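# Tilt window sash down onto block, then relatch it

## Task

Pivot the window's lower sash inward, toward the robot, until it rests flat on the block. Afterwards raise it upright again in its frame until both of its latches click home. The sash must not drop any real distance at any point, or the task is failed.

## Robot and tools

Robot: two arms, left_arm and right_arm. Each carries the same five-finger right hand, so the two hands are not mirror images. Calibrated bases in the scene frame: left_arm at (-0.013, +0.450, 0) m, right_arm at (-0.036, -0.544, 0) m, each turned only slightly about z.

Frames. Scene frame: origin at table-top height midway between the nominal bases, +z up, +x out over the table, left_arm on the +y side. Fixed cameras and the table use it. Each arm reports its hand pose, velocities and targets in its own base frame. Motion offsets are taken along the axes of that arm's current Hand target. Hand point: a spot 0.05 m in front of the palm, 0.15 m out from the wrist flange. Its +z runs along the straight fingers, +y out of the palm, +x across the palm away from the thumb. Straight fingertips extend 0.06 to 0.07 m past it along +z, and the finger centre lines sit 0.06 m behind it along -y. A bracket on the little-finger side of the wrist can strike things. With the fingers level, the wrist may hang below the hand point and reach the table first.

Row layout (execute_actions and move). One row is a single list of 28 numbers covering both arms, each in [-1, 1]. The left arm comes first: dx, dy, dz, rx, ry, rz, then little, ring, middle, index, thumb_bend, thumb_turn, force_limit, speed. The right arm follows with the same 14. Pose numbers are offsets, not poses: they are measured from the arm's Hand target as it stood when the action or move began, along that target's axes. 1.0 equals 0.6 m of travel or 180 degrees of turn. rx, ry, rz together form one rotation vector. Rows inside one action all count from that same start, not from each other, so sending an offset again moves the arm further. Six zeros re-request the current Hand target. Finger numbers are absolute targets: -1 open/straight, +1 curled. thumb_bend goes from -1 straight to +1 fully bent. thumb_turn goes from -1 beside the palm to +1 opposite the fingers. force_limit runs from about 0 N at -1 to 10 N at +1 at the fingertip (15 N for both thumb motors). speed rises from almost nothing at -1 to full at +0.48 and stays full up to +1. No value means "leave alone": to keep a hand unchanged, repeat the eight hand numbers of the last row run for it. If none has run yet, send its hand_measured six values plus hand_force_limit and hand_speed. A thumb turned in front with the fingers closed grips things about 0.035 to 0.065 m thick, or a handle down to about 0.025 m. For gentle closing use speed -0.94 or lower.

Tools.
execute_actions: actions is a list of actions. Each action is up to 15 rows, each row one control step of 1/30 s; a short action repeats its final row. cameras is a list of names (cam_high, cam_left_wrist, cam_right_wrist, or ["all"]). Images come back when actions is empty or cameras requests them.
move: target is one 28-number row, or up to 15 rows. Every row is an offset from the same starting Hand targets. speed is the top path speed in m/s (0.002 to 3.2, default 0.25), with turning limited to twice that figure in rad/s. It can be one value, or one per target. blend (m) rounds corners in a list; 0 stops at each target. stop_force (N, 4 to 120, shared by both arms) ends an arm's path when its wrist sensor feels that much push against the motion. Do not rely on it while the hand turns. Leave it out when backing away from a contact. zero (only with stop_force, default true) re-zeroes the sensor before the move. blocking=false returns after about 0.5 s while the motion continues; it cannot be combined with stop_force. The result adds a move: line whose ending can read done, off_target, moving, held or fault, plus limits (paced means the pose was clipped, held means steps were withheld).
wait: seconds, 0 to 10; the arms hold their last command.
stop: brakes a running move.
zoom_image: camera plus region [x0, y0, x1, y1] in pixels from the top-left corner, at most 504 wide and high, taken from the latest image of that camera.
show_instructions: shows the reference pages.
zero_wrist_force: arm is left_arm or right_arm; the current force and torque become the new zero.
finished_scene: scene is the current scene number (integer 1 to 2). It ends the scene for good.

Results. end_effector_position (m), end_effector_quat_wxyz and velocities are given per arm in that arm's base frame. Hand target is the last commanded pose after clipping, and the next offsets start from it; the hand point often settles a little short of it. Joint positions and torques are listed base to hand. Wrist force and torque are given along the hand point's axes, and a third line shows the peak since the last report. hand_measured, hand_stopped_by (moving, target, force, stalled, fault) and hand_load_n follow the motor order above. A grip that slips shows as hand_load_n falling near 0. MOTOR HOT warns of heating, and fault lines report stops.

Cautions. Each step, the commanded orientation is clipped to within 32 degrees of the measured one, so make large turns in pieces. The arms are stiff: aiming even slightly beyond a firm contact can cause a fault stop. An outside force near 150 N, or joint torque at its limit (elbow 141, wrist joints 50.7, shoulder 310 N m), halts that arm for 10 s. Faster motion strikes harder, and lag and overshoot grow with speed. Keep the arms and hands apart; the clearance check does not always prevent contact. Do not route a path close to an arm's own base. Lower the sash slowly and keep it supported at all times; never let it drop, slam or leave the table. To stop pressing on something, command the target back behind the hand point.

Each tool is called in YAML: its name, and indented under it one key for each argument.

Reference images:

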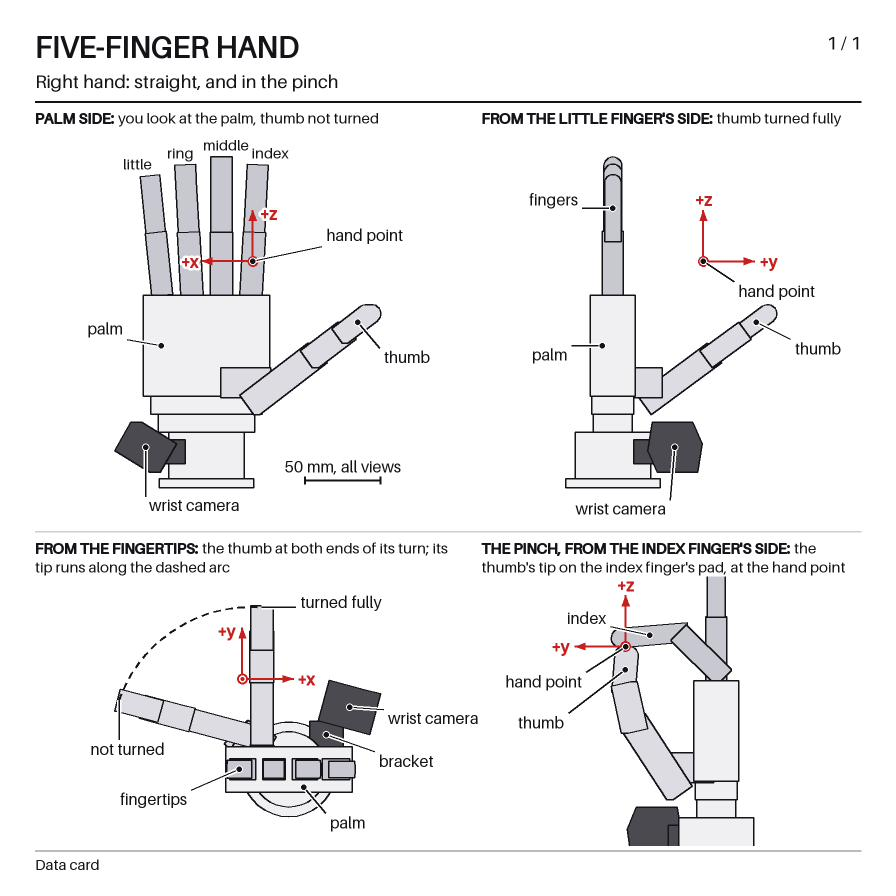

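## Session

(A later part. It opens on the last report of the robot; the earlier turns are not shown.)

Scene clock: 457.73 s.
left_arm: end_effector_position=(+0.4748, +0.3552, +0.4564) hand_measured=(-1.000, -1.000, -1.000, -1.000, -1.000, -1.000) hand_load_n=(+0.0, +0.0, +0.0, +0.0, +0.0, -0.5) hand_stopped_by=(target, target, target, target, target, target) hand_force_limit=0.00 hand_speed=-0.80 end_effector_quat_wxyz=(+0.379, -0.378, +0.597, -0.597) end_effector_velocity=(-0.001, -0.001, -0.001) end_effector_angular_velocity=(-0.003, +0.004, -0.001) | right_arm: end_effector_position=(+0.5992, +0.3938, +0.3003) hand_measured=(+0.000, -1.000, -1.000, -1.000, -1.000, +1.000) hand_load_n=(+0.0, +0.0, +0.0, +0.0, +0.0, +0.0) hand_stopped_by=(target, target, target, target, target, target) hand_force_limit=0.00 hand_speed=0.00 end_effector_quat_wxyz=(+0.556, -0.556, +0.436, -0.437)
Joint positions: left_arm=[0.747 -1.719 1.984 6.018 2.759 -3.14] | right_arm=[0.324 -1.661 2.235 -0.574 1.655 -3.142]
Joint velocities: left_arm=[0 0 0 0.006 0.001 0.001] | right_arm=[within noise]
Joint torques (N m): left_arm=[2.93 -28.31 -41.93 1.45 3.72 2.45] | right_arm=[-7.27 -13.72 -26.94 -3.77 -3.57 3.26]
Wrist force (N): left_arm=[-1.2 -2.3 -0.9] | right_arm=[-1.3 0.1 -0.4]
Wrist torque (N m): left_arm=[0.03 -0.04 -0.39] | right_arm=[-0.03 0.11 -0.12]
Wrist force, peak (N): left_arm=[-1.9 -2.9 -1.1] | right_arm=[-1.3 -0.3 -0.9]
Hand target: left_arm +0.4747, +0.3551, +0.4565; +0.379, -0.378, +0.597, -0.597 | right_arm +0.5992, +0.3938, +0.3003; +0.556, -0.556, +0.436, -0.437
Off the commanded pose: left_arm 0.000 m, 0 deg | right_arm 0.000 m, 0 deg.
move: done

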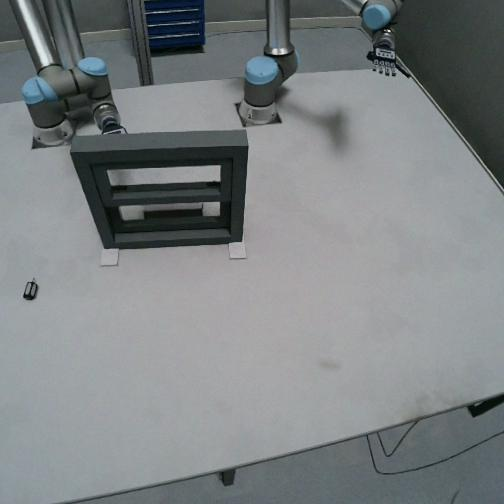

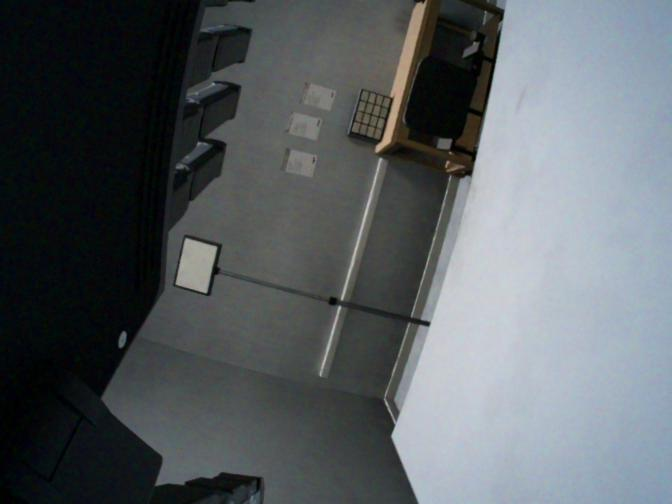

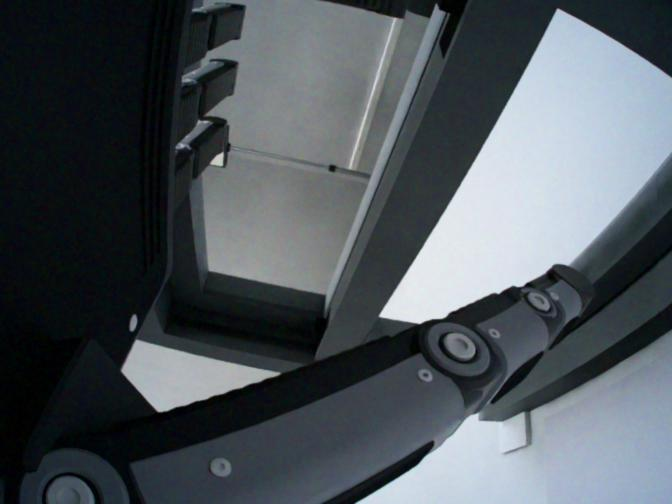

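move:
  target: [0.852,0.293,0.687,0,0,0,-1,-1,-1,0,-1,1,0,0,0,0,0,0,0,0,0,-1,-1,-1,-1,1,0,0]
  cameras: ["cam_left_wrist","cam_right_wrist"]

Scene clock: 489.13 s.
left_arm: end_effector_position=(+0.6295, -0.2828, +0.2800) hand_measured=(-1.000, -1.000, -1.000, +0.000, -1.000, +1.000) hand_load_n=(+0.0, +0.0, +0.0, +0.0, +0.0, +0.0) hand_stopped_by=(target, target, target, target, target, target) hand_force_limit=0.00 hand_speed=0.00 end_effector_quat_wxyz=(+0.379, -0.378, +0.597, -0.597) | right_arm: end_effector_position=(+0.5992, +0.3938, +0.3003) hand_measured=(+0.000, -1.000, -1.000, -1.000, -1.000, +1.000) hand_load_n=(+0.0, +0.0, +0.0, +0.0, +0.0, +0.0) hand_stopped_by=(target, target, target, target, target, target) hand_force_limit=0.00 hand_speed=0.00 end_effector_quat_wxyz=(+0.556, -0.556, +0.436, -0.437)
Joint positions: left_arm=[-0.908 -1.706 2.316 5.673 1.104 -3.141] | right_arm=[0.324 -1.661 2.235 -0.574 1.655 -3.142]
Joint torques (N m): left_arm=[-6.83 -12.48 -32.24 -2.41 1.36 2.83] | right_arm=[-8.24 -13.33 -27.57 -3.72 -3.46 3.51]
Wrist force (N): left_arm=[-1.5 -2.0 -0.7] | right_arm=[-1.0 -0.4 -0.4]
Wrist torque (N m): left_arm=[0.04 0.02 -0.47] | right_arm=[-0.11 0.07 -0.12]
Wrist force, peak (N): left_arm=[-3.3 -2.6 -2.3] | right_arm=[-1.4 -0.1 -0.9]
Hand target: left_arm +0.6295, -0.2829, +0.2800; +0.379, -0.378, +0.597, -0.597 | right_arm +0.5992, +0.3938, +0.3003; +0.556, -0.556, +0.436, -0.437
Off the commanded pose: left_arm 0.000 m, 0 deg | right_arm 0.000 m, 0 deg.
move: done
Images, in order (width x height): cam_left_wrist 672x504, cam_right_wrist 672x504.

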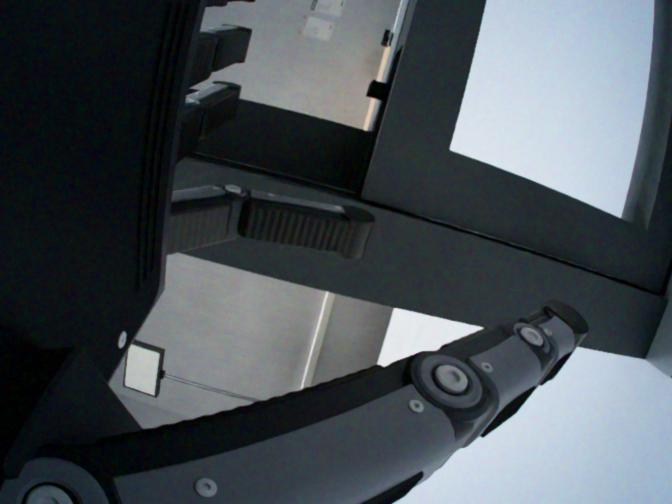

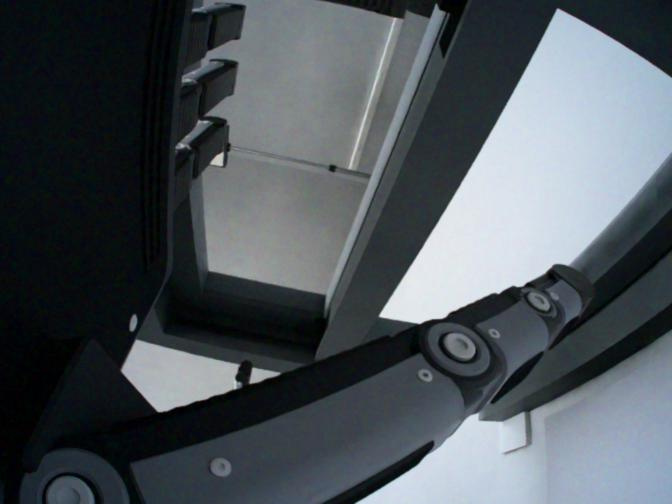

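move:
  target: [0.018,0.0167,0.119,0,0,0,-1,-1,-1,0,-1,1,0,0,0,0,0,0,0,0,0,-1,-1,-1,-1,1,0,0]
  speed: 0.15
  cameras: ["cam_left_wrist","cam_right_wrist"]

Scene clock: 517.80 s.
left_arm: end_effector_position=(+0.6894, -0.3230, +0.2699) hand_measured=(-1.000, -1.000, -1.000, +0.070, -1.000, +1.000) hand_load_n=(+0.0, +0.0, +1.0, -22.0, +0.0, +0.0) hand_stopped_by=(target, target, target, target, target, target) hand_force_limit=0.00 hand_speed=0.00 end_effector_quat_wxyz=(+0.379, -0.378, +0.598, -0.597) | right_arm: end_effector_position=(+0.5992, +0.3938, +0.3003) hand_measured=(+0.000, -1.000, -1.000, -1.000, -1.000, +1.000) hand_load_n=(+0.0, +0.0, +0.0, +0.0, +0.0, +0.0) hand_stopped_by=(target, target, target, target, target, target) hand_force_limit=0.00 hand_speed=0.00 end_effector_quat_wxyz=(+0.556, -0.556, +0.436, -0.437)
Joint positions: left_arm=[-0.859 -1.56 2.205 5.639 1.153 -3.141] | right_arm=[0.324 -1.661 2.235 -0.574 1.655 -3.142]
Joint torques (N m): left_arm=[0.99 -22.78 -46.15 -3.5 -6.51 1.2] | right_arm=[-7.8 -11.68 -27.83 -3.69 -3.35 3.26]
Wrist force (N): left_arm=[10.0 -2.3 -29.7] | right_arm=[-0.9 -0.1 -0.5]
Wrist torque (N m): left_arm=[1.17 0.49 -0.52] | right_arm=[-0.05 0.05 -0.11]
Wrist force, peak (N): left_arm=[5.9 -22.2 -75.7] | right_arm=[-1.3 -0.2 -0.7]
Hand target: left_arm +0.6895, -0.3231, +0.2700; +0.379, -0.378, +0.597, -0.597 | right_arm +0.5992, +0.3938, +0.3003; +0.556, -0.556, +0.436, -0.437
Off the commanded pose: left_arm 0.000 m, 0 deg | right_arm 0.000 m, 0 deg.
move: done
Images, in order (width x height): cam_left_wrist 672x504, cam_right_wrist 672x504.

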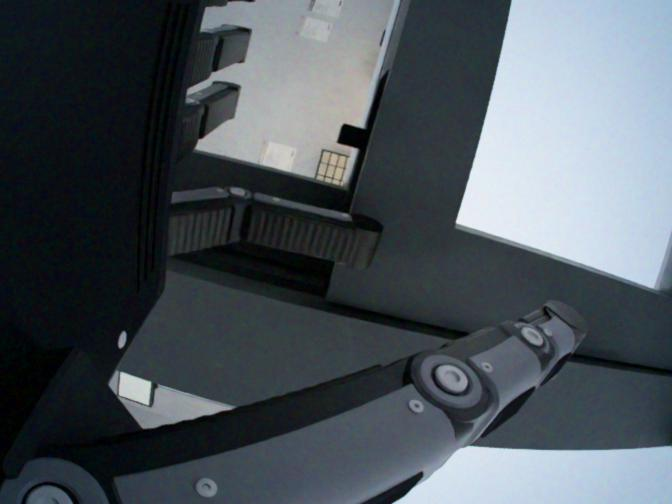

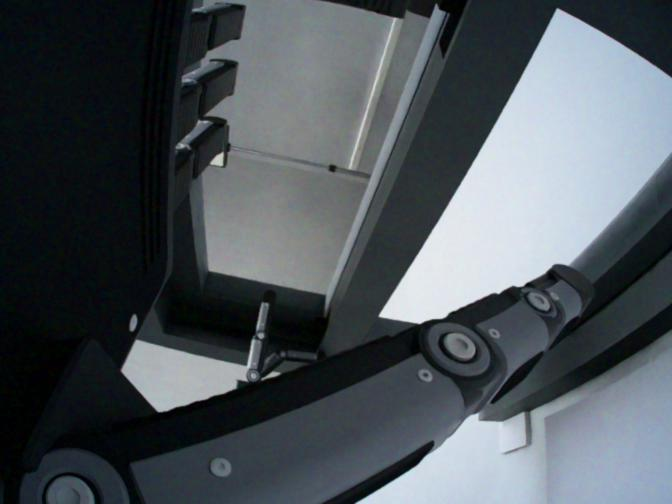

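move:
  target: [0.018,-0.058,-0.038,0,0,0,-1,-1,-1,0.01,-1,1,0,0,0,0,0,0,0,0,0,-1,-1,-1,-1,1,0,0]
  speed: 0.1
  cameras: ["cam_left_wrist","cam_high"]

zoom_image:
  camera: "cam_high"
  region: [70, 80, 250, 260]

Scene clock: 531.33 s.
left_arm: end_effector_position=(+0.6642, -0.3231, +0.3047) hand_measured=(-1.000, -1.000, -1.000, +0.010, -1.000, +1.000) hand_load_n=(+0.0, +0.0, +0.0, +0.0, +0.0, +0.0) hand_stopped_by=(target, target, target, target, target, target) hand_force_limit=0.00 hand_speed=0.00 end_effector_quat_wxyz=(+0.379, -0.378, +0.597, -0.597) end_effector_velocity=(+0.001, -0.001, -0.001) end_effector_angular_velocity=(-0.002, -0.001, -0.002) | right_arm: end_effector_position=(+0.5992, +0.3938, +0.3003) hand_measured=(+0.000, -1.000, -1.000, -1.000, -1.000, +1.000) hand_load_n=(-0.5, +0.0, +0.0, +0.0, +0.0, +0.0) hand_stopped_by=(target, target, target, target, target, target) hand_force_limit=0.00 hand_speed=0.00 end_effector_quat_wxyz=(+0.556, -0.556, +0.436, -0.437)
Joint positions: left_arm=[-0.902 -1.639 2.207 5.716 1.109 -3.141] | right_arm=[0.324 -1.661 2.235 -0.574 1.655 -3.142]
Joint velocities: left_arm=[0.001 0.003 0 -0.005 0.003 0] | right_arm=[within noise]
Joint torques (N m): left_arm=[15.77 -14.42 -37.46 -3.75 3.62 -0.41] | right_arm=[-7.17 -12.64 -27.5 -3.76 -3.55 3.22]
Wrist force (N): left_arm=[-1.6 -1.0 -0.3] | right_arm=[-0.8 -0.4 -0.4]
Wrist torque (N m): left_arm=[0.16 0.01 -0.49] | right_arm=[-0.11 0.03 -0.11]
Wrist force, peak (N): left_arm=[10.5 -1.8 -30.1] | right_arm=[-1.3 -0.6 -0.5]
Hand target: left_arm +0.6642, -0.3232, +0.3048; +0.379, -0.378, +0.597, -0.597 | right_arm +0.5992, +0.3938, +0.3003; +0.556, -0.556, +0.436, -0.437
Off the commanded pose: left_arm 0.000 m, 0 deg | right_arm 0.000 m, 0 deg.
move: done
Images, in order (width x height): cam_high 504x504, cam_left_wrist 672x504.

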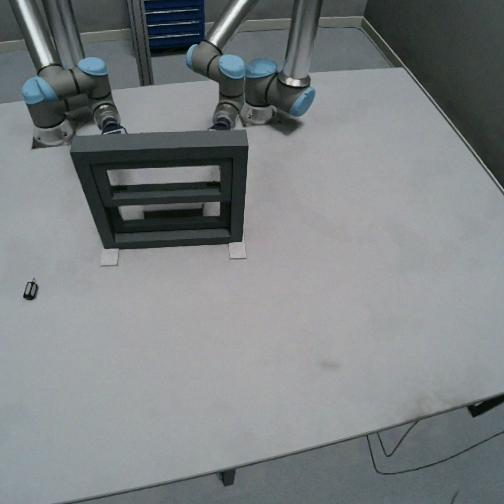

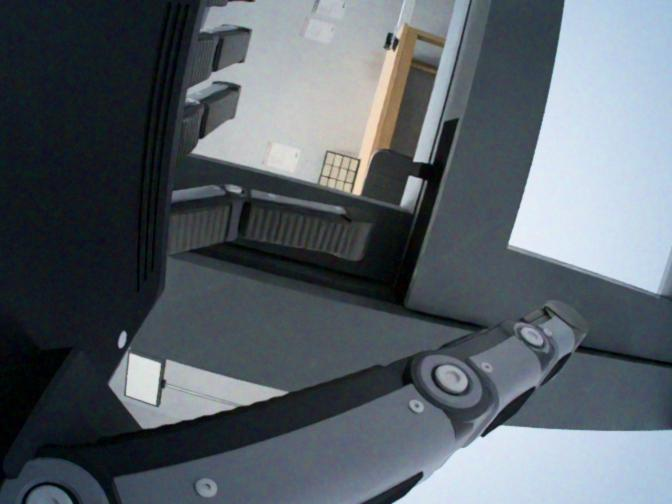

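Scaled by 2.800 from the camera's 504x504 image, which has a finer 720x720 frame.

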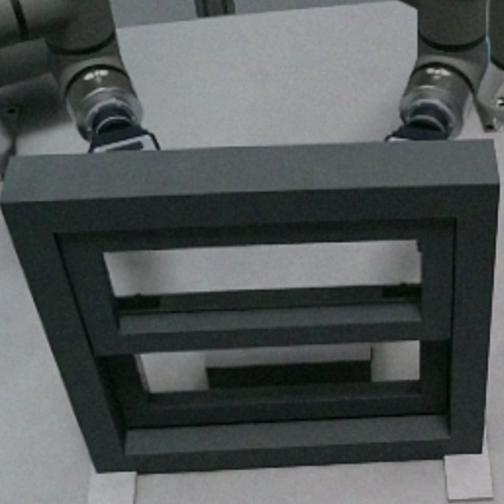

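move:
  target: [-0.0155,0.0133,0.0588,0,0,0,-1,-1,-1,0.01,-1,1,0,0,0,0,0,0,0,0,0,-1,-1,-1,-1,1,0,0]
  speed: 0.08
  stop_force: 5
  cameras: ["cam_left_wrist","cam_high"]

zoom_image:
  camera: "cam_left_wrist"
  region: [300, 60, 540, 300]

zoom_image:
  camera: "cam_high"
  region: [190, 150, 250, 210]

Scene clock: 548.43 s.
left_arm: end_effector_position=(+0.6877, -0.3274, +0.2995) hand_measured=(-1.000, -1.000, -1.000, +0.010, -1.000, +1.000) hand_load_n=(+0.0, +0.0, +0.0, +0.0, +0.0, +0.0) hand_stopped_by=(target, target, target, target, target, target) hand_force_limit=0.00 hand_speed=0.00 end_effector_quat_wxyz=(+0.379, -0.378, +0.597, -0.597) | right_arm: end_effector_position=(+0.5992, +0.3938, +0.3003) hand_measured=(+0.000, -1.000, -1.000, -1.000, -1.000, +1.000) hand_load_n=(+0.0, +0.0, +0.0, +0.0, +0.0, +0.0) hand_stopped_by=(target, target, target, target, target, target) hand_force_limit=0.00 hand_speed=0.00 end_effector_quat_wxyz=(+0.556, -0.556, +0.436, -0.437)
Joint positions: left_arm=[-0.868 -1.593 2.174 5.703 1.144 -3.141] | right_arm=[0.324 -1.661 2.235 -0.574 1.655 -3.142]
Joint torques (N m): left_arm=[13.87 -34.86 -43.56 -1.31 3.58 -1.51] | right_arm=[-8.05 -14.41 -27.98 -3.62 -3.77 3.02]
Wrist force (N): left_arm=[-0.6 -2.5 -2.3] | right_arm=[-1.0 -0.2 -0.5]
Wrist torque (N m): left_arm=[0.18 -0.08 -0.45] | right_arm=[-0.06 0.07 -0.11]
Wrist force, peak (N): left_arm=[12.9 -29.3 -122.1] | right_arm=[-1.4 -0.4 -0.4]
Hand target: left_arm +0.6877, -0.3274, +0.2995; +0.379, -0.378, +0.597, -0.597 (not the last commanded pose) | right_arm +0.5992, +0.3938, +0.3003; +0.556, -0.556, +0.436, -0.437
Off the commanded pose: left_arm 0.013 m, 0 deg | right_arm 0.000 m, 0 deg.
move: contact (left_arm)
Images, in order (width x height): cam_high 504x504, cam_left_wrist 672x504.

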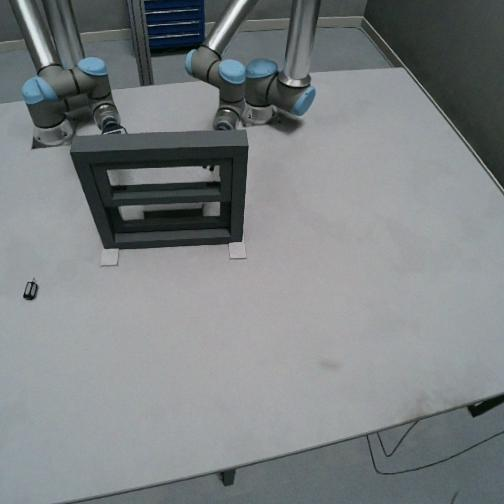

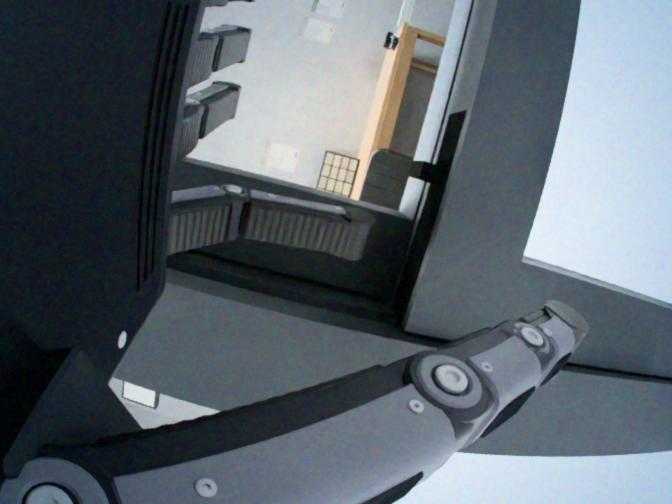

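Scaled by 2.100 from the camera's 672x504 image, which has a finer 960x720 frame.

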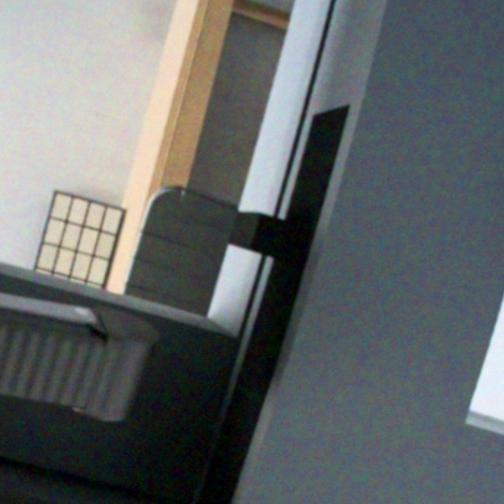

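Scaled by 8.400 from the camera's 504x504 image, which has a finer 720x720 frame.

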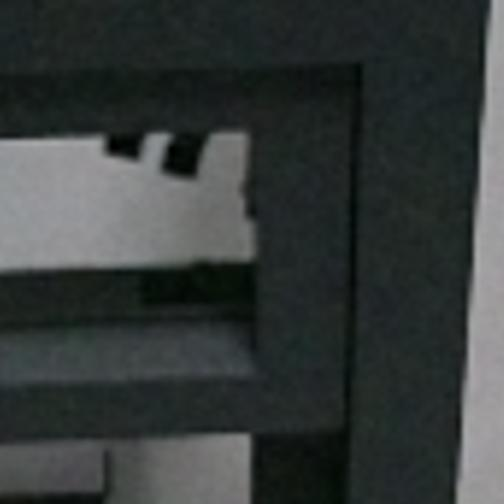

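move:
  target: [0.0097,0,-0.0323,0,0.094,0,0.5,0.5,0.5,0.01,-1,1,0,0,0,0,0,0,-0.089,0,0,0.5,0.5,0.5,-1,1,0,0]
  speed: 0.1
  cameras: ["cam_left_wrist","cam_right_wrist"]

Scene clock: 614.03 s.
left_arm: end_effector_position=(+0.6677, -0.3243, +0.2995) hand_measured=(+0.500, +0.500, +0.500, +0.010, -1.000, +1.000) hand_load_n=(+0.0, +0.0, +0.0, +0.0, +0.0, +0.0) hand_stopped_by=(target, target, target, target, target, target) hand_force_limit=0.00 hand_speed=0.00 end_effector_quat_wxyz=(+0.287, -0.287, +0.647, -0.646) | right_arm: end_effector_position=(+0.5992, +0.3937, +0.3003) hand_measured=(+0.000, +0.500, +0.500, +0.500, -1.000, +1.000) hand_load_n=(+0.0, +0.0, +0.0, +0.0, +0.0, +0.0) hand_stopped_by=(target, target, target, target, target, target) hand_force_limit=0.00 hand_speed=0.00 end_effector_quat_wxyz=(+0.611, -0.612, +0.355, -0.355)
Joint positions: left_arm=[-0.73 -1.622 2.202 5.704 1.577 -3.141] | right_arm=[0.151 -1.681 2.252 -0.571 1.203 -3.143]
Joint torques (N m): left_arm=[-4.89 -18.76 -44.41 -0.6 0.36 1.83] | right_arm=[3.31 -10.86 -43.09 -3.7 -0.19 -2.13]
Wrist force (N): left_arm=[-0.5 -1.7 -1.2] | right_arm=[-1.0 -0.3 0.0]
Wrist torque (N m): left_arm=[0.13 -0.12 -0.45] | right_arm=[-0.07 0.07 -0.12]
Wrist force, peak (N): left_arm=[-0.3 -2.7 -2.7] | right_arm=[-1.5 -0.3 -0.6]
Hand target: left_arm +0.6677, -0.3244, +0.2995; +0.287, -0.286, +0.647, -0.646 | right_arm +0.5992, +0.3938, +0.3003; +0.611, -0.612, +0.355, -0.355
Off the commanded pose: left_arm 0.000 m, 0 deg | right_arm 0.000 m, 0 deg.
move: done
Images, in order (width x height): cam_left_wrist 672x504, cam_right_wrist 672x504.

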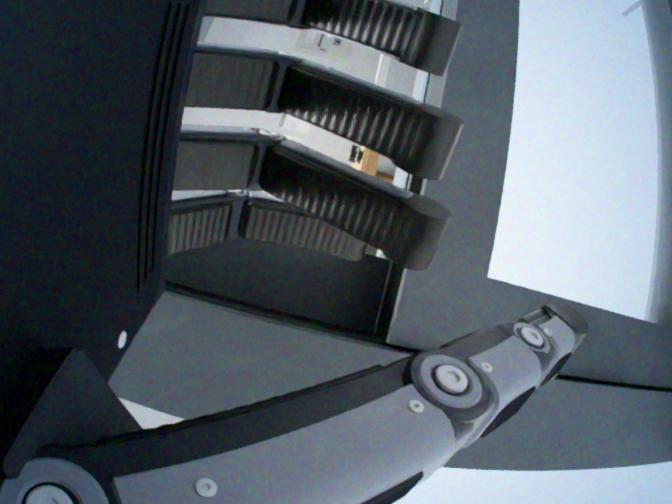

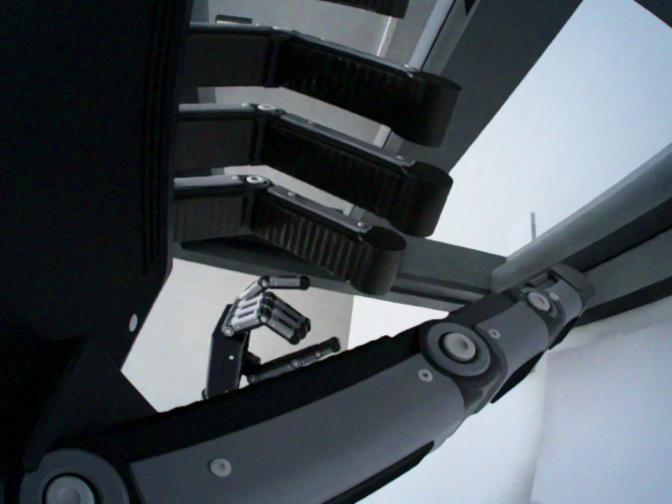

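move:
  target: [-0.044,0,0.0523,0,0,0,0.5,0.5,0.5,0.01,-1,1,0,0,0,0,0,0,0,0,0,0.5,0.5,0.5,-1,1,0,0]
  speed: 0.03
  stop_force: 6
  cameras: ["cam_left_wrist","cam_right_wrist"]

zoom_image:
  camera: "cam_right_wrist"
  region: [180, 220, 420, 400]

Scene clock: 631.20 s.
left_arm: end_effector_position=(+0.7087, -0.3259, +0.2995) hand_measured=(+0.500, +0.500, +0.500, +0.010, -1.000, +1.000) hand_load_n=(+0.0, +0.0, +0.0, +0.0, +0.0, +0.0) hand_stopped_by=(target, target, target, target, target, target) hand_force_limit=0.00 hand_speed=0.00 end_effector_quat_wxyz=(+0.287, -0.286, +0.647, -0.646) | right_arm: end_effector_position=(+0.5992, +0.3938, +0.3003) hand_measured=(+0.000, +0.500, +0.500, +0.500, -1.000, +1.000) hand_load_n=(+0.0, +0.0, +0.0, +0.0, +0.0, +0.0) hand_stopped_by=(target, target, target, target, target, target) hand_force_limit=0.00 hand_speed=0.00 end_effector_quat_wxyz=(+0.611, -0.612, +0.355, -0.355)
Joint positions: left_arm=[-0.676 -1.554 2.134 5.703 1.631 -3.141] | right_arm=[0.151 -1.681 2.252 -0.571 1.203 -3.143]
Joint torques (N m): left_arm=[-11.33 -50.01 -27.88 -0.23 -3.63 2.1] | right_arm=[9.43 -11.14 -43.74 -3.75 0.8 2.95]
Wrist force (N): left_arm=[-0.6 -1.7 -1.4] | right_arm=[-1.0 -0.6 0.3]
Wrist torque (N m): left_arm=[0.15 -0.12 -0.44] | right_arm=[-0.14 0.06 -0.13]
Wrist force, peak (N): left_arm=[-0.5 -2.1 -1.5] | right_arm=[-1.2 -0.7 -0.3]
Hand target: left_arm +0.7087, -0.3259, +0.2995; +0.287, -0.286, +0.647, -0.646 | right_arm +0.5992, +0.3938, +0.3003; +0.611, -0.612, +0.355, -0.355
Off the commanded pose: left_arm 0.000 m, 0 deg | right_arm 0.000 m, 0 deg.
move: done
Images, in order (width x height): cam_left_wrist 672x504, cam_right_wrist 672x504.

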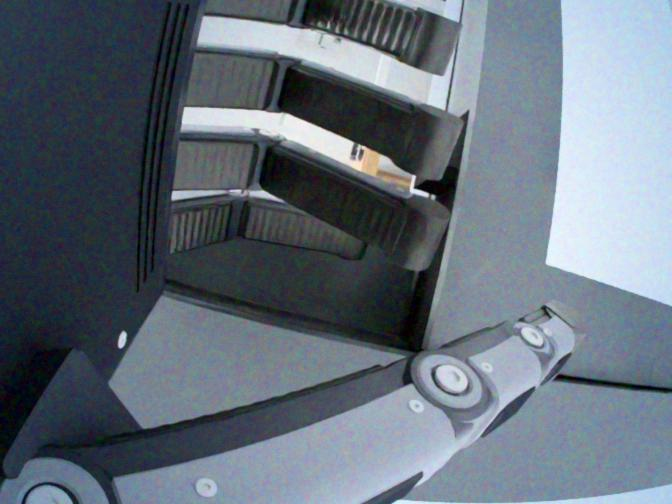

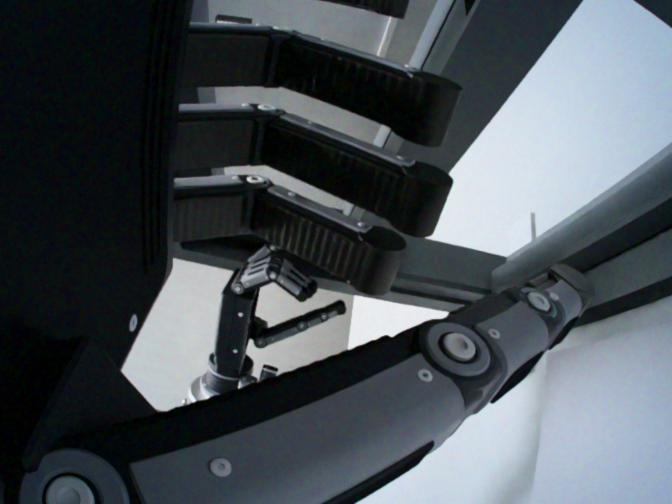

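Scaled by 2.100 from the camera's 672x504 image, which has a finer 960x720 frame.

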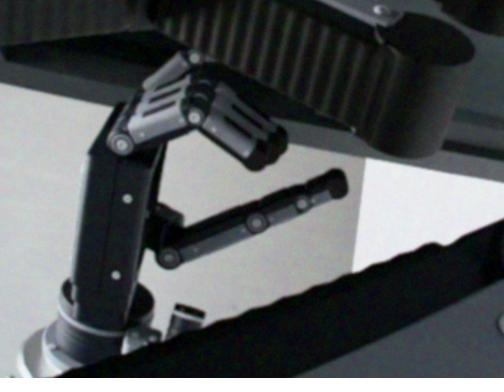

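move:
  target: [0,0.0492,0,0,0,0,0.5,0.5,0.5,0.01,-1,1,0,0,0,0,0,0,0,0,0,0.5,0.5,0.5,-1,1,0,0]
  speed: 0.012
  stop_force: 4
  cameras: ["cam_left_wrist","cam_high"]

zoom_image:
  camera: "cam_left_wrist"
  region: [300, 100, 540, 340]

zoom_image:
  camera: "cam_high"
  region: [190, 150, 250, 210]

Scene clock: 649.00 s.
left_arm: end_effector_position=(+0.7087, -0.3259, +0.2776) hand_measured=(+0.500, +0.500, +0.500, +0.010, -1.000, +1.000) hand_load_n=(+0.0, +0.0, +0.0, +1.0, +0.0, +0.0) hand_stopped_by=(target, target, target, target, target, target) hand_force_limit=0.00 hand_speed=0.00 end_effector_quat_wxyz=(+0.287, -0.286, +0.647, -0.646) | right_arm: end_effector_position=(+0.5992, +0.3938, +0.3003) hand_measured=(+0.000, +0.500, +0.500, +0.500, -1.000, +1.000) hand_load_n=(+0.0, +0.0, +0.0, +0.0, +0.0, +0.0) hand_stopped_by=(target, target, target, target, target, target) hand_force_limit=0.00 hand_speed=0.00 end_effector_quat_wxyz=(+0.611, -0.612, +0.355, -0.355)
Joint positions: left_arm=[-0.676 -1.529 2.156 5.657 1.631 -3.141] | right_arm=[0.151 -1.681 2.252 -0.571 1.203 -3.143]
Joint torques (N m): left_arm=[5.18 -45.37 -38.64 1.13 1.01 0.5] | right_arm=[7.97 -12.7 -42.75 -3.86 3.39 2.45]
Wrist force (N): left_arm=[-0.8 -8.6 -3.0] | right_arm=[-0.5 0.0 0.1]
Wrist torque (N m): left_arm=[0.21 -0.13 -0.44] | right_arm=[-0.03 0.00 -0.08]
Wrist force, peak (N): left_arm=[-1.6 -14.8 -5.7] | right_arm=[-1.4 -0.4 -0.7]
Hand target: left_arm +0.7087, -0.3259, +0.2776; +0.287, -0.286, +0.647, -0.646 (not the last commanded pose) | right_arm +0.5992, +0.3938, +0.3003; +0.611, -0.612, +0.355, -0.355
Off the commanded pose: left_arm 0.008 m, 0 deg | right_arm 0.000 m, 0 deg.
move: contact (left_arm)
Images, in order (width x height): cam_high 504x504, cam_left_wrist 672x504.

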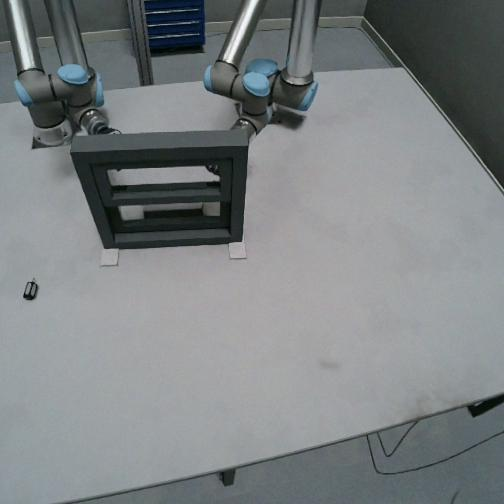

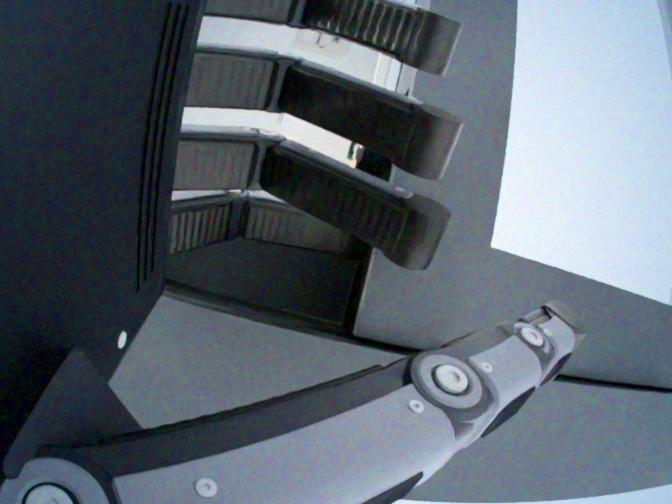

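Scaled by 2.100 from the camera's 672x504 image, which has a finer 960x720 frame.

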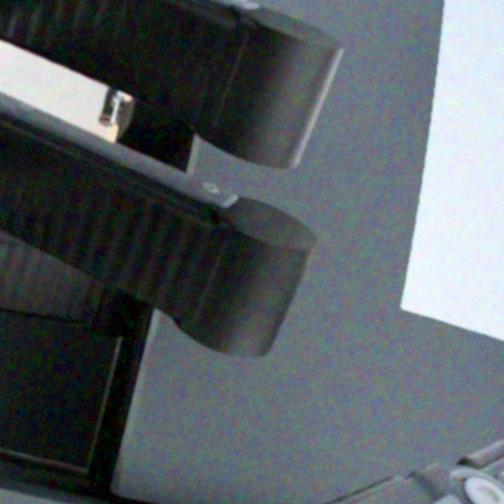

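Scaled by 8.400 from the camera's 504x504 image, which has a finer 720x720 frame.

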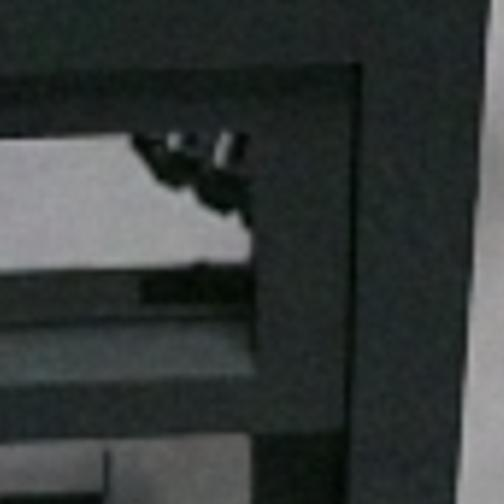

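move:
  target: [0.0,-0.003,0,0,0,0,0.5,0.5,0.5,0.01,-1,1,0,0,0,0,0,0,0,0,0,0.5,0.5,0.5,-1,1,0,0]
  speed: 0.012

Scene clock: 659.43 s.
left_arm: end_effector_position=(+0.7087, -0.3259, +0.2795) hand_measured=(+0.500, +0.500, +0.500, +0.010, -1.000, +1.000) hand_load_n=(+0.0, +0.0, +0.0, +0.0, +0.0, +0.0) hand_stopped_by=(target, target, target, target, target, target) hand_force_limit=0.00 hand_speed=0.00 end_effector_quat_wxyz=(+0.287, -0.286, +0.647, -0.646) | right_arm: end_effector_position=(+0.5992, +0.3938, +0.3003) hand_measured=(+0.000, +0.500, +0.500, +0.500, -1.000, +1.000) hand_load_n=(+0.0, +0.0, +0.0, +0.0, +0.0, +0.0) hand_stopped_by=(target, target, target, target, target, target) hand_force_limit=0.00 hand_speed=0.00 end_effector_quat_wxyz=(+0.611, -0.612, +0.355, -0.355)
Joint positions: left_arm=[-0.676 -1.531 2.154 5.661 1.631 -3.141] | right_arm=[0.151 -1.681 2.252 -0.571 1.203 -3.143]
Joint torques (N m): left_arm=[-2.03 -45.62 -40.7 -1.44 1.66 0.64] | right_arm=[6.39 -11.8 -43.75 -3.86 3.35 1.91]
Wrist force (N): left_arm=[0.0 -2.4 -1.2] | right_arm=[-0.7 -0.2 -0.4]
Wrist torque (N m): left_arm=[0.03 -0.21 -0.43] | right_arm=[-0.05 0.03 -0.10]
Wrist force, peak (N): left_arm=[-0.7 -8.5 -3.6] | right_arm=[-1.3 -0.2 -0.4]
Hand target: left_arm +0.7087, -0.3259, +0.2794; +0.287, -0.286, +0.647, -0.646 | right_arm +0.5992, +0.3938, +0.3003; +0.611, -0.612, +0.355, -0.355
Off the commanded pose: left_arm 0.000 m, 0 deg | right_arm 0.000 m, 0 deg.
move: done

move:
  target: [0.0404,0,0.0294,0,0,0,0.5,0.5,0.5,0.01,-1,1,0,0,0,0,0,0,0,0,0,0.5,0.5,0.5,-1,1,0,0]
  speed: 0.015
  stop_force: 4
  cameras: ["cam_left_wrist"]

Scene clock: 665.83 s.
left_arm: end_effector_position=(+0.7064, -0.3476, +0.2794) hand_measured=(+0.500, +0.500, +0.500, +0.010, -1.000, +1.000) hand_load_n=(+0.0, +0.0, +0.0, -3.5, +0.0, +0.0) hand_stopped_by=(target, target, target, target, target, target) hand_force_limit=0.00 hand_speed=0.00 end_effector_quat_wxyz=(+0.287, -0.286, +0.647, -0.646) | right_arm: end_effector_position=(+0.5992, +0.3938, +0.3003) hand_measured=(+0.000, +0.500, +0.500, +0.500, -1.000, +1.000) hand_load_n=(+0.0, +0.0, +0.0, +0.0, +0.0, +0.0) hand_stopped_by=(target, target, target, target, target, target) hand_force_limit=0.00 hand_speed=0.00 end_effector_quat_wxyz=(+0.611, -0.612, +0.355, -0.355)
Joint positions: left_arm=[-0.713 -1.522 2.145 5.662 1.594 -3.141] | right_arm=[0.151 -1.681 2.252 -0.571 1.203 -3.143]
Joint torques (N m): left_arm=[10.98 -49.49 -27.44 -3.17 4.52 -1.85] | right_arm=[3.56 -10.9 -43.15 -4.15 3.47 1.68]
Wrist force (N): left_arm=[-2.8 -2.9 -4.4] | right_arm=[-0.8 -0.3 -0.5]
Wrist torque (N m): left_arm=[0.11 -0.22 -0.44] | right_arm=[-0.05 0.06 -0.11]
Wrist force, peak (N): left_arm=[-2.7 -3.7 -4.7] | right_arm=[-1.3 -0.4 -0.5]
Hand target: left_arm +0.7064, -0.3476, +0.2794; +0.287, -0.286, +0.647, -0.646 (not the last commanded pose) | right_arm +0.5992, +0.3938, +0.3003; +0.611, -0.612, +0.355, -0.355
Off the commanded pose: left_arm 0.008 m, 0 deg | right_arm 0.000 m, 0 deg.
move: contact (left_arm)
Images, in order (width x height): cam_left_wrist 672x504.

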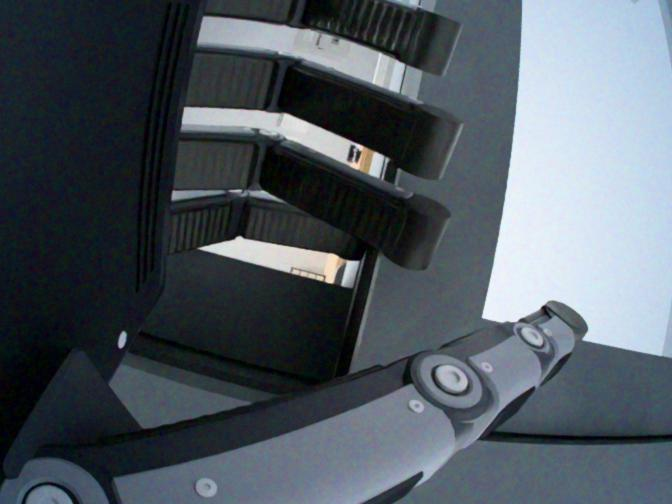

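move:
  target: [0.0404,0,0.0294,0,0,0,0.5,0.5,0.5,0.01,-1,1,0,0,0,0,0,0,0,0,0,0.5,0.5,0.5,-1,1,0,0]
  speed: 0.015
  stop_force: 10
  cameras: ["cam_high"]

zoom_image:
  camera: "cam_high"
  region: [190, 150, 250, 210]

Scene clock: 675.13 s.
left_arm: end_effector_position=(+0.7059, -0.3516, +0.2794) hand_measured=(+0.500, +0.500, +0.500, +0.010, -1.000, +1.000) hand_load_n=(+0.0, +0.0, +0.5, -8.5, +0.0, +0.0) hand_stopped_by=(target, target, target, target, target, target) hand_force_limit=0.00 hand_speed=0.00 end_effector_quat_wxyz=(+0.287, -0.286, +0.647, -0.646) | right_arm: end_effector_position=(+0.5992, +0.3938, +0.3003) hand_measured=(+0.000, +0.500, +0.500, +0.500, -1.000, +1.000) hand_load_n=(+0.0, +0.0, +0.0, +0.0, +0.0, +0.0) hand_stopped_by=(target, target, target, target, target, target) hand_force_limit=0.00 hand_speed=0.00 end_effector_quat_wxyz=(+0.611, -0.612, +0.355, -0.355)
Joint positions: left_arm=[-0.719 -1.521 2.143 5.662 1.587 -3.141] | right_arm=[0.151 -1.681 2.252 -0.571 1.203 -3.143]
Joint torques (N m): left_arm=[-0.3 -46.59 -28.89 -3.71 7.57 -1.93] | right_arm=[1.57 -11.38 -43.05 -4.14 3.45 1.18]
Wrist force (N): left_arm=[-12.0 -6.4 -10.0] | right_arm=[-0.7 0.1 -0.1]
Wrist torque (N m): left_arm=[0.17 -0.44 -0.47] | right_arm=[-0.02 0.03 -0.09]
Wrist force, peak (N): left_arm=[-16.7 -8.3 -13.2] | right_arm=[-1.2 -0.5 -0.7]
Hand target: left_arm +0.7060, -0.3516, +0.2795; +0.287, -0.286, +0.647, -0.646 (not the last commanded pose) | right_arm +0.5992, +0.3938, +0.3003; +0.611, -0.612, +0.355, -0.355
Off the commanded pose: left_arm 0.026 m, 0 deg | right_arm 0.000 m, 0 deg.
move: contact (left_arm)
Images, in order (width x height): cam_high 504x504.

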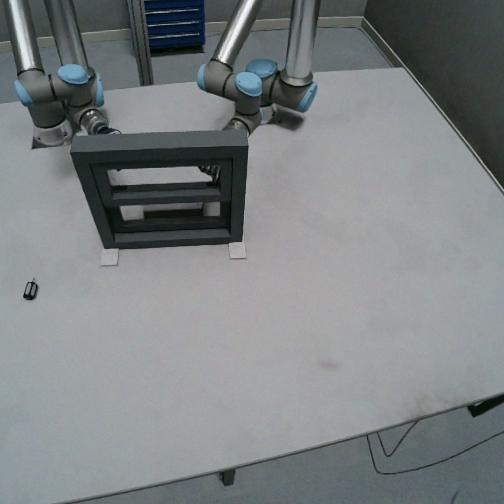

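Scaled by 8.400 from the camera's 504x504 image, which has a finer 720x720 frame.

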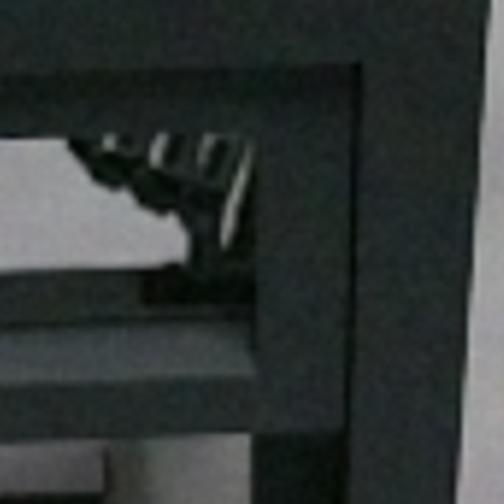

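move:
  target: [0,0,0,0,0,0,0.5,0.5,0.5,0.01,-1,1,0,0,0.0723,0.0917,0.0258,0,0,0,0,0.5,0.5,0.5,-1,1,0,0]
  speed: 0.08
  cameras: ["cam_right_wrist"]

zoom_image:
  camera: "cam_right_wrist"
  region: [180, 0, 672, 504]

Scene clock: 708.67 s.
left_arm: end_effector_position=(+0.7060, -0.3516, +0.2795) hand_measured=(+0.500, +0.500, +0.500, +0.010, -1.000, +1.000) hand_load_n=(+0.0, +0.0, +0.0, -4.0, +0.0, +0.0) hand_stopped_by=(target, target, target, target, target, target) hand_force_limit=0.00 hand_speed=0.00 end_effector_quat_wxyz=(+0.287, -0.286, +0.647, -0.646) | right_arm: end_effector_position=(+0.6340, +0.3637, +0.2451) hand_measured=(+0.074, +0.500, +0.500, +0.500, -1.000, +1.000) hand_load_n=(-27.0, +0.5, +0.0, +0.5, +0.0, +0.0) hand_stopped_by=(target, target, target, target, target, target) hand_force_limit=0.00 hand_speed=0.00 end_effector_quat_wxyz=(+0.611, -0.612, +0.355, -0.355)
Joint positions: left_arm=[-0.719 -1.521 2.143 5.662 1.587 -3.141] | right_arm=[0.071 -1.581 2.281 -0.698 1.123 -3.143]
Joint torques (N m): left_arm=[1.3 -47.27 -28.99 -4.61 7.26 -2.04] | right_arm=[-11.62 -31.35 -53.99 -4.15 10.54 -1.67]
Wrist force (N): left_arm=[-14.6 -3.5 -5.7] | right_arm=[-29.5 -8.8 -27.2]
Wrist torque (N m): left_arm=[0.09 -0.54 -0.46] | right_arm=[0.40 1.41 -0.95]
Wrist force, peak (N): left_arm=[-12.2 -6.6 -10.5] | right_arm=[-35.1 -19.2 -33.7]
Hand target: left_arm +0.7060, -0.3516, +0.2795; +0.287, -0.286, +0.647, -0.646 | right_arm +0.6342, +0.3637, +0.2453; +0.611, -0.612, +0.355, -0.355
Off the commanded pose: left_arm 0.000 m, 0 deg | right_arm 0.000 m, 0 deg.
move: done
Images, in order (width x height): cam_right_wrist 672x504.

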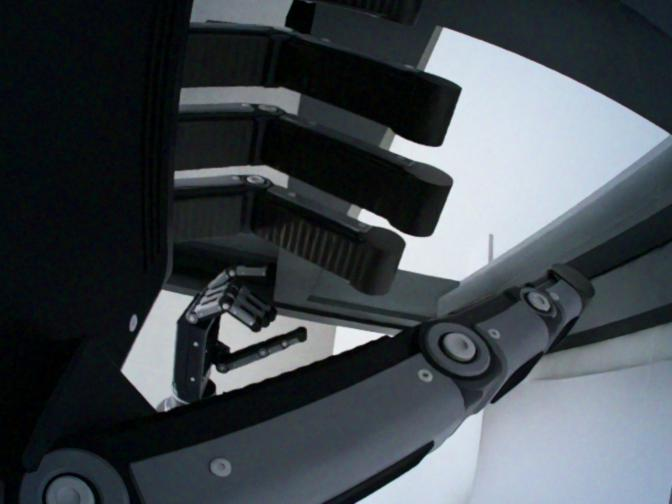

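Scaled by 1.000.

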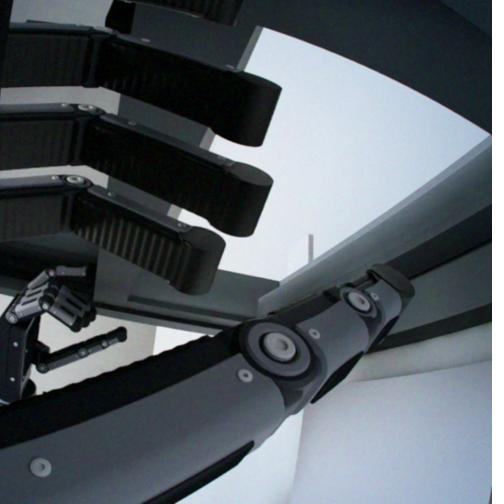

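move:
  target: [0,0,0,0,0,0,0.5,0.5,0.5,0.01,-1,1,0,0,-0.0166,0,-0.0289,0,0,0,-0.01,0.5,0.5,0.5,-1,1,0,0]
  speed: 0.08
  cameras: ["cam_right_wrist"]

Scene clock: 713.40 s.
left_arm: end_effector_position=(+0.7060, -0.3516, +0.2795) hand_measured=(+0.500, +0.500, +0.500, +0.010, -1.000, +1.000) hand_load_n=(-0.5, +0.0, +0.0, -8.5, +0.0, +0.0) hand_stopped_by=(target, target, target, target, target, target) hand_force_limit=0.00 hand_speed=0.00 end_effector_quat_wxyz=(+0.287, -0.286, +0.647, -0.646) | right_arm: end_effector_position=(+0.6140, +0.3638, +0.2453) hand_measured=(-0.010, +0.500, +0.500, +0.500, -1.000, +1.000) hand_load_n=(+0.0, +0.0, +0.0, +0.0, +0.0, +0.0) hand_stopped_by=(target, target, target, target, target, target) hand_force_limit=0.00 hand_speed=0.00 end_effector_quat_wxyz=(+0.611, -0.612, +0.355, -0.355)
Joint positions: left_arm=[-0.719 -1.521 2.143 5.662 1.587 -3.141] | right_arm=[0.075 -1.614 2.312 -0.697 1.126 -3.143]
Joint torques (N m): left_arm=[-9.93 -46.65 -28.92 -3.91 7.25 -1.81] | right_arm=[0.45 -8.66 -42.3 -0.24 1.99 1.7]
Wrist force (N): left_arm=[-12.0 -6.4 -10.5] | right_arm=[-0.8 -1.0 -0.4]
Wrist torque (N m): left_arm=[0.17 -0.39 -0.49] | right_arm=[-0.13 0.09 -0.08]
Wrist force, peak (N): left_arm=[-12.0 -6.4 -10.5] | right_arm=[-30.4 -7.1 -27.3]
Hand target: left_arm +0.7060, -0.3516, +0.2795; +0.287, -0.286, +0.647, -0.646 | right_arm +0.6142, +0.3638, +0.2453; +0.611, -0.612, +0.355, -0.355
Off the commanded pose: left_arm 0.000 m, 0 deg | right_arm 0.000 m, 0 deg.
move: done
Images, in order (width x height): cam_right_wrist 672x504.

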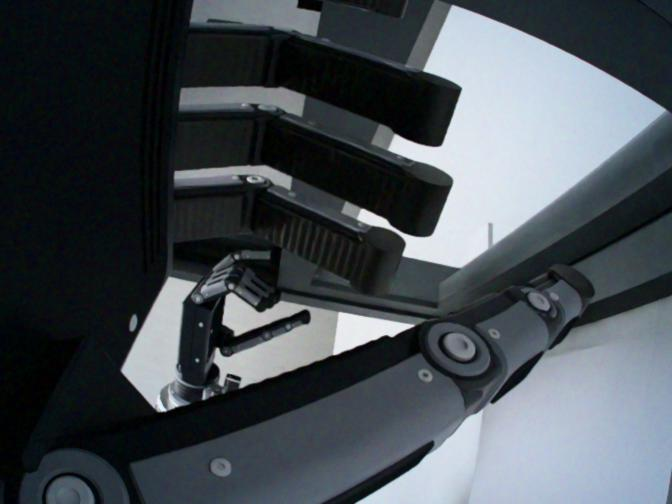

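move:
  target: [0,0,0,0,0,0,0.5,0.5,0.5,0.01,-1,1,0,0,-0.0434,0,0.0249,0,0,0,-0.01,0.5,0.5,0.5,-1,1,0,0]
  speed: 0.08

move:
  target: [0,0,0,0,0,0,0.5,0.5,0.5,0.01,-1,1,0,0,0.0414,0,0.0723,0,0,0,-0.01,0.5,0.5,0.5,-1,1,0,0]
  speed: 0.012
  stop_force: 4
  cameras: ["cam_right_wrist"]

Scene clock: 724.87 s.
left_arm: end_effector_position=(+0.7060, -0.3516, +0.2795) hand_measured=(+0.500, +0.500, +0.500, +0.010, -1.000, +1.000) hand_load_n=(+0.0, +0.0, +0.0, -8.5, +0.0, +0.0) hand_stopped_by=(target, target, target, target, target, target) hand_force_limit=0.00 hand_speed=0.00 end_effector_quat_wxyz=(+0.287, -0.286, +0.647, -0.646) | right_arm: end_effector_position=(+0.6143, +0.3938, +0.2453) hand_measured=(-0.010, +0.500, +0.500, +0.500, -1.000, +1.000) hand_load_n=(+0.0, +0.0, +0.0, +0.0, +0.0, +0.0) hand_stopped_by=(target, target, target, target, target, target) hand_force_limit=0.00 hand_speed=0.00 end_effector_quat_wxyz=(+0.611, -0.612, +0.355, -0.355)
Joint positions: left_arm=[-0.719 -1.521 2.143 5.662 1.587 -3.141] | right_arm=[0.146 -1.587 2.286 -0.699 1.198 -3.143]
Joint torques (N m): left_arm=[-15.97 -46.95 -29.46 -4.41 6.95 -1.86] | right_arm=[-7.87 -44.63 -21.76 -3.36 -4.01 3.17]
Wrist force (N): left_arm=[-12.0 -6.0 -10.3] | right_arm=[-0.8 -0.5 -0.6]
Wrist torque (N m): left_arm=[0.21 -0.39 -0.48] | right_arm=[-0.02 0.10 -0.04]
Wrist force, peak (N): left_arm=[-12.0 -6.5 -10.4] | right_arm=[-1.4 -1.0 -0.6]
Hand target: left_arm +0.7060, -0.3516, +0.2795; +0.287, -0.286, +0.647, -0.646 | right_arm +0.6142, +0.3938, +0.2453; +0.611, -0.612, +0.355, -0.355
Off the commanded pose: left_arm 0.000 m, 0 deg | right_arm 0.000 m, 0 deg.
move: done

Scene clock: 727.10 s.
left_arm: end_effector_position=(+0.7060, -0.3516, +0.2795) hand_measured=(+0.500, +0.500, +0.500, +0.010, -1.000, +1.000) hand_load_n=(+0.0, +0.0, +0.0, -8.0, +0.0, +0.0) hand_stopped_by=(target, target, target, target, target, target) hand_force_limit=0.00 hand_speed=0.00 end_effector_quat_wxyz=(+0.287, -0.286, +0.647, -0.646) | right_arm: end_effector_position=(+0.6296, +0.3938, +0.2453) hand_measured=(-0.010, +0.500, +0.500, +0.500, -1.000, +1.000) hand_load_n=(-3.0, +0.0, +0.0, +0.0, +0.0, +0.0) hand_stopped_by=(target, target, target, target, target, target) hand_force_limit=0.00 hand_speed=0.00 end_effector_quat_wxyz=(+0.611, -0.612, +0.355, -0.355)
Joint positions: left_arm=[-0.719 -1.521 2.143 5.662 1.587 -3.141] | right_arm=[0.141 -1.563 2.263 -0.699 1.192 -3.143]
Joint torques (N m): left_arm=[-15.72 -45.66 -30.24 -4.2 7.28 -1.78] | right_arm=[8.18 -45.45 -25.59 -3.27 4.34 3.03]
Wrist force (N): left_arm=[-11.9 -5.8 -9.5] | right_arm=[-3.5 -1.5 -3.5]
Wrist torque (N m): left_arm=[0.15 -0.49 -0.45] | right_arm=[0.05 0.21 -0.14]
Wrist force, peak (N): left_arm=[-11.7 -6.8 -10.7] | right_arm=[-4.5 -3.3 -6.9]
Hand target: left_arm +0.7060, -0.3516, +0.2795; +0.287, -0.286, +0.647, -0.646 | right_arm +0.6296, +0.3938, +0.2453; +0.611, -0.612, +0.355, -0.355 (not the last commanded pose)
Off the commanded pose: left_arm 0.000 m, 0 deg | right_arm 0.035 m, 0 deg.
move: contact (right_arm)
Images, in order (width x height): cam_right_wrist 672x504.

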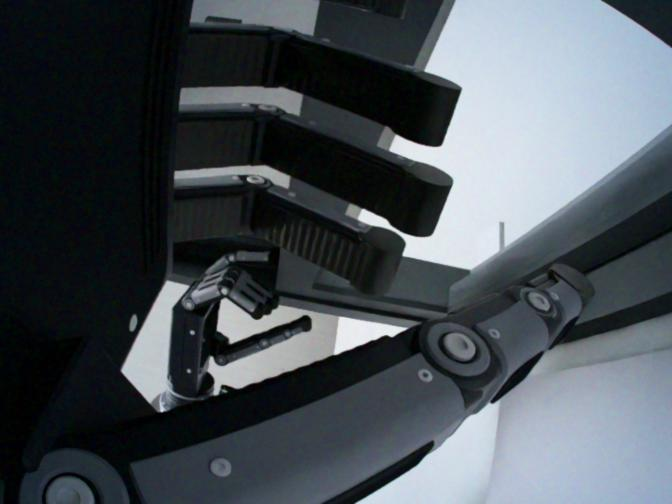

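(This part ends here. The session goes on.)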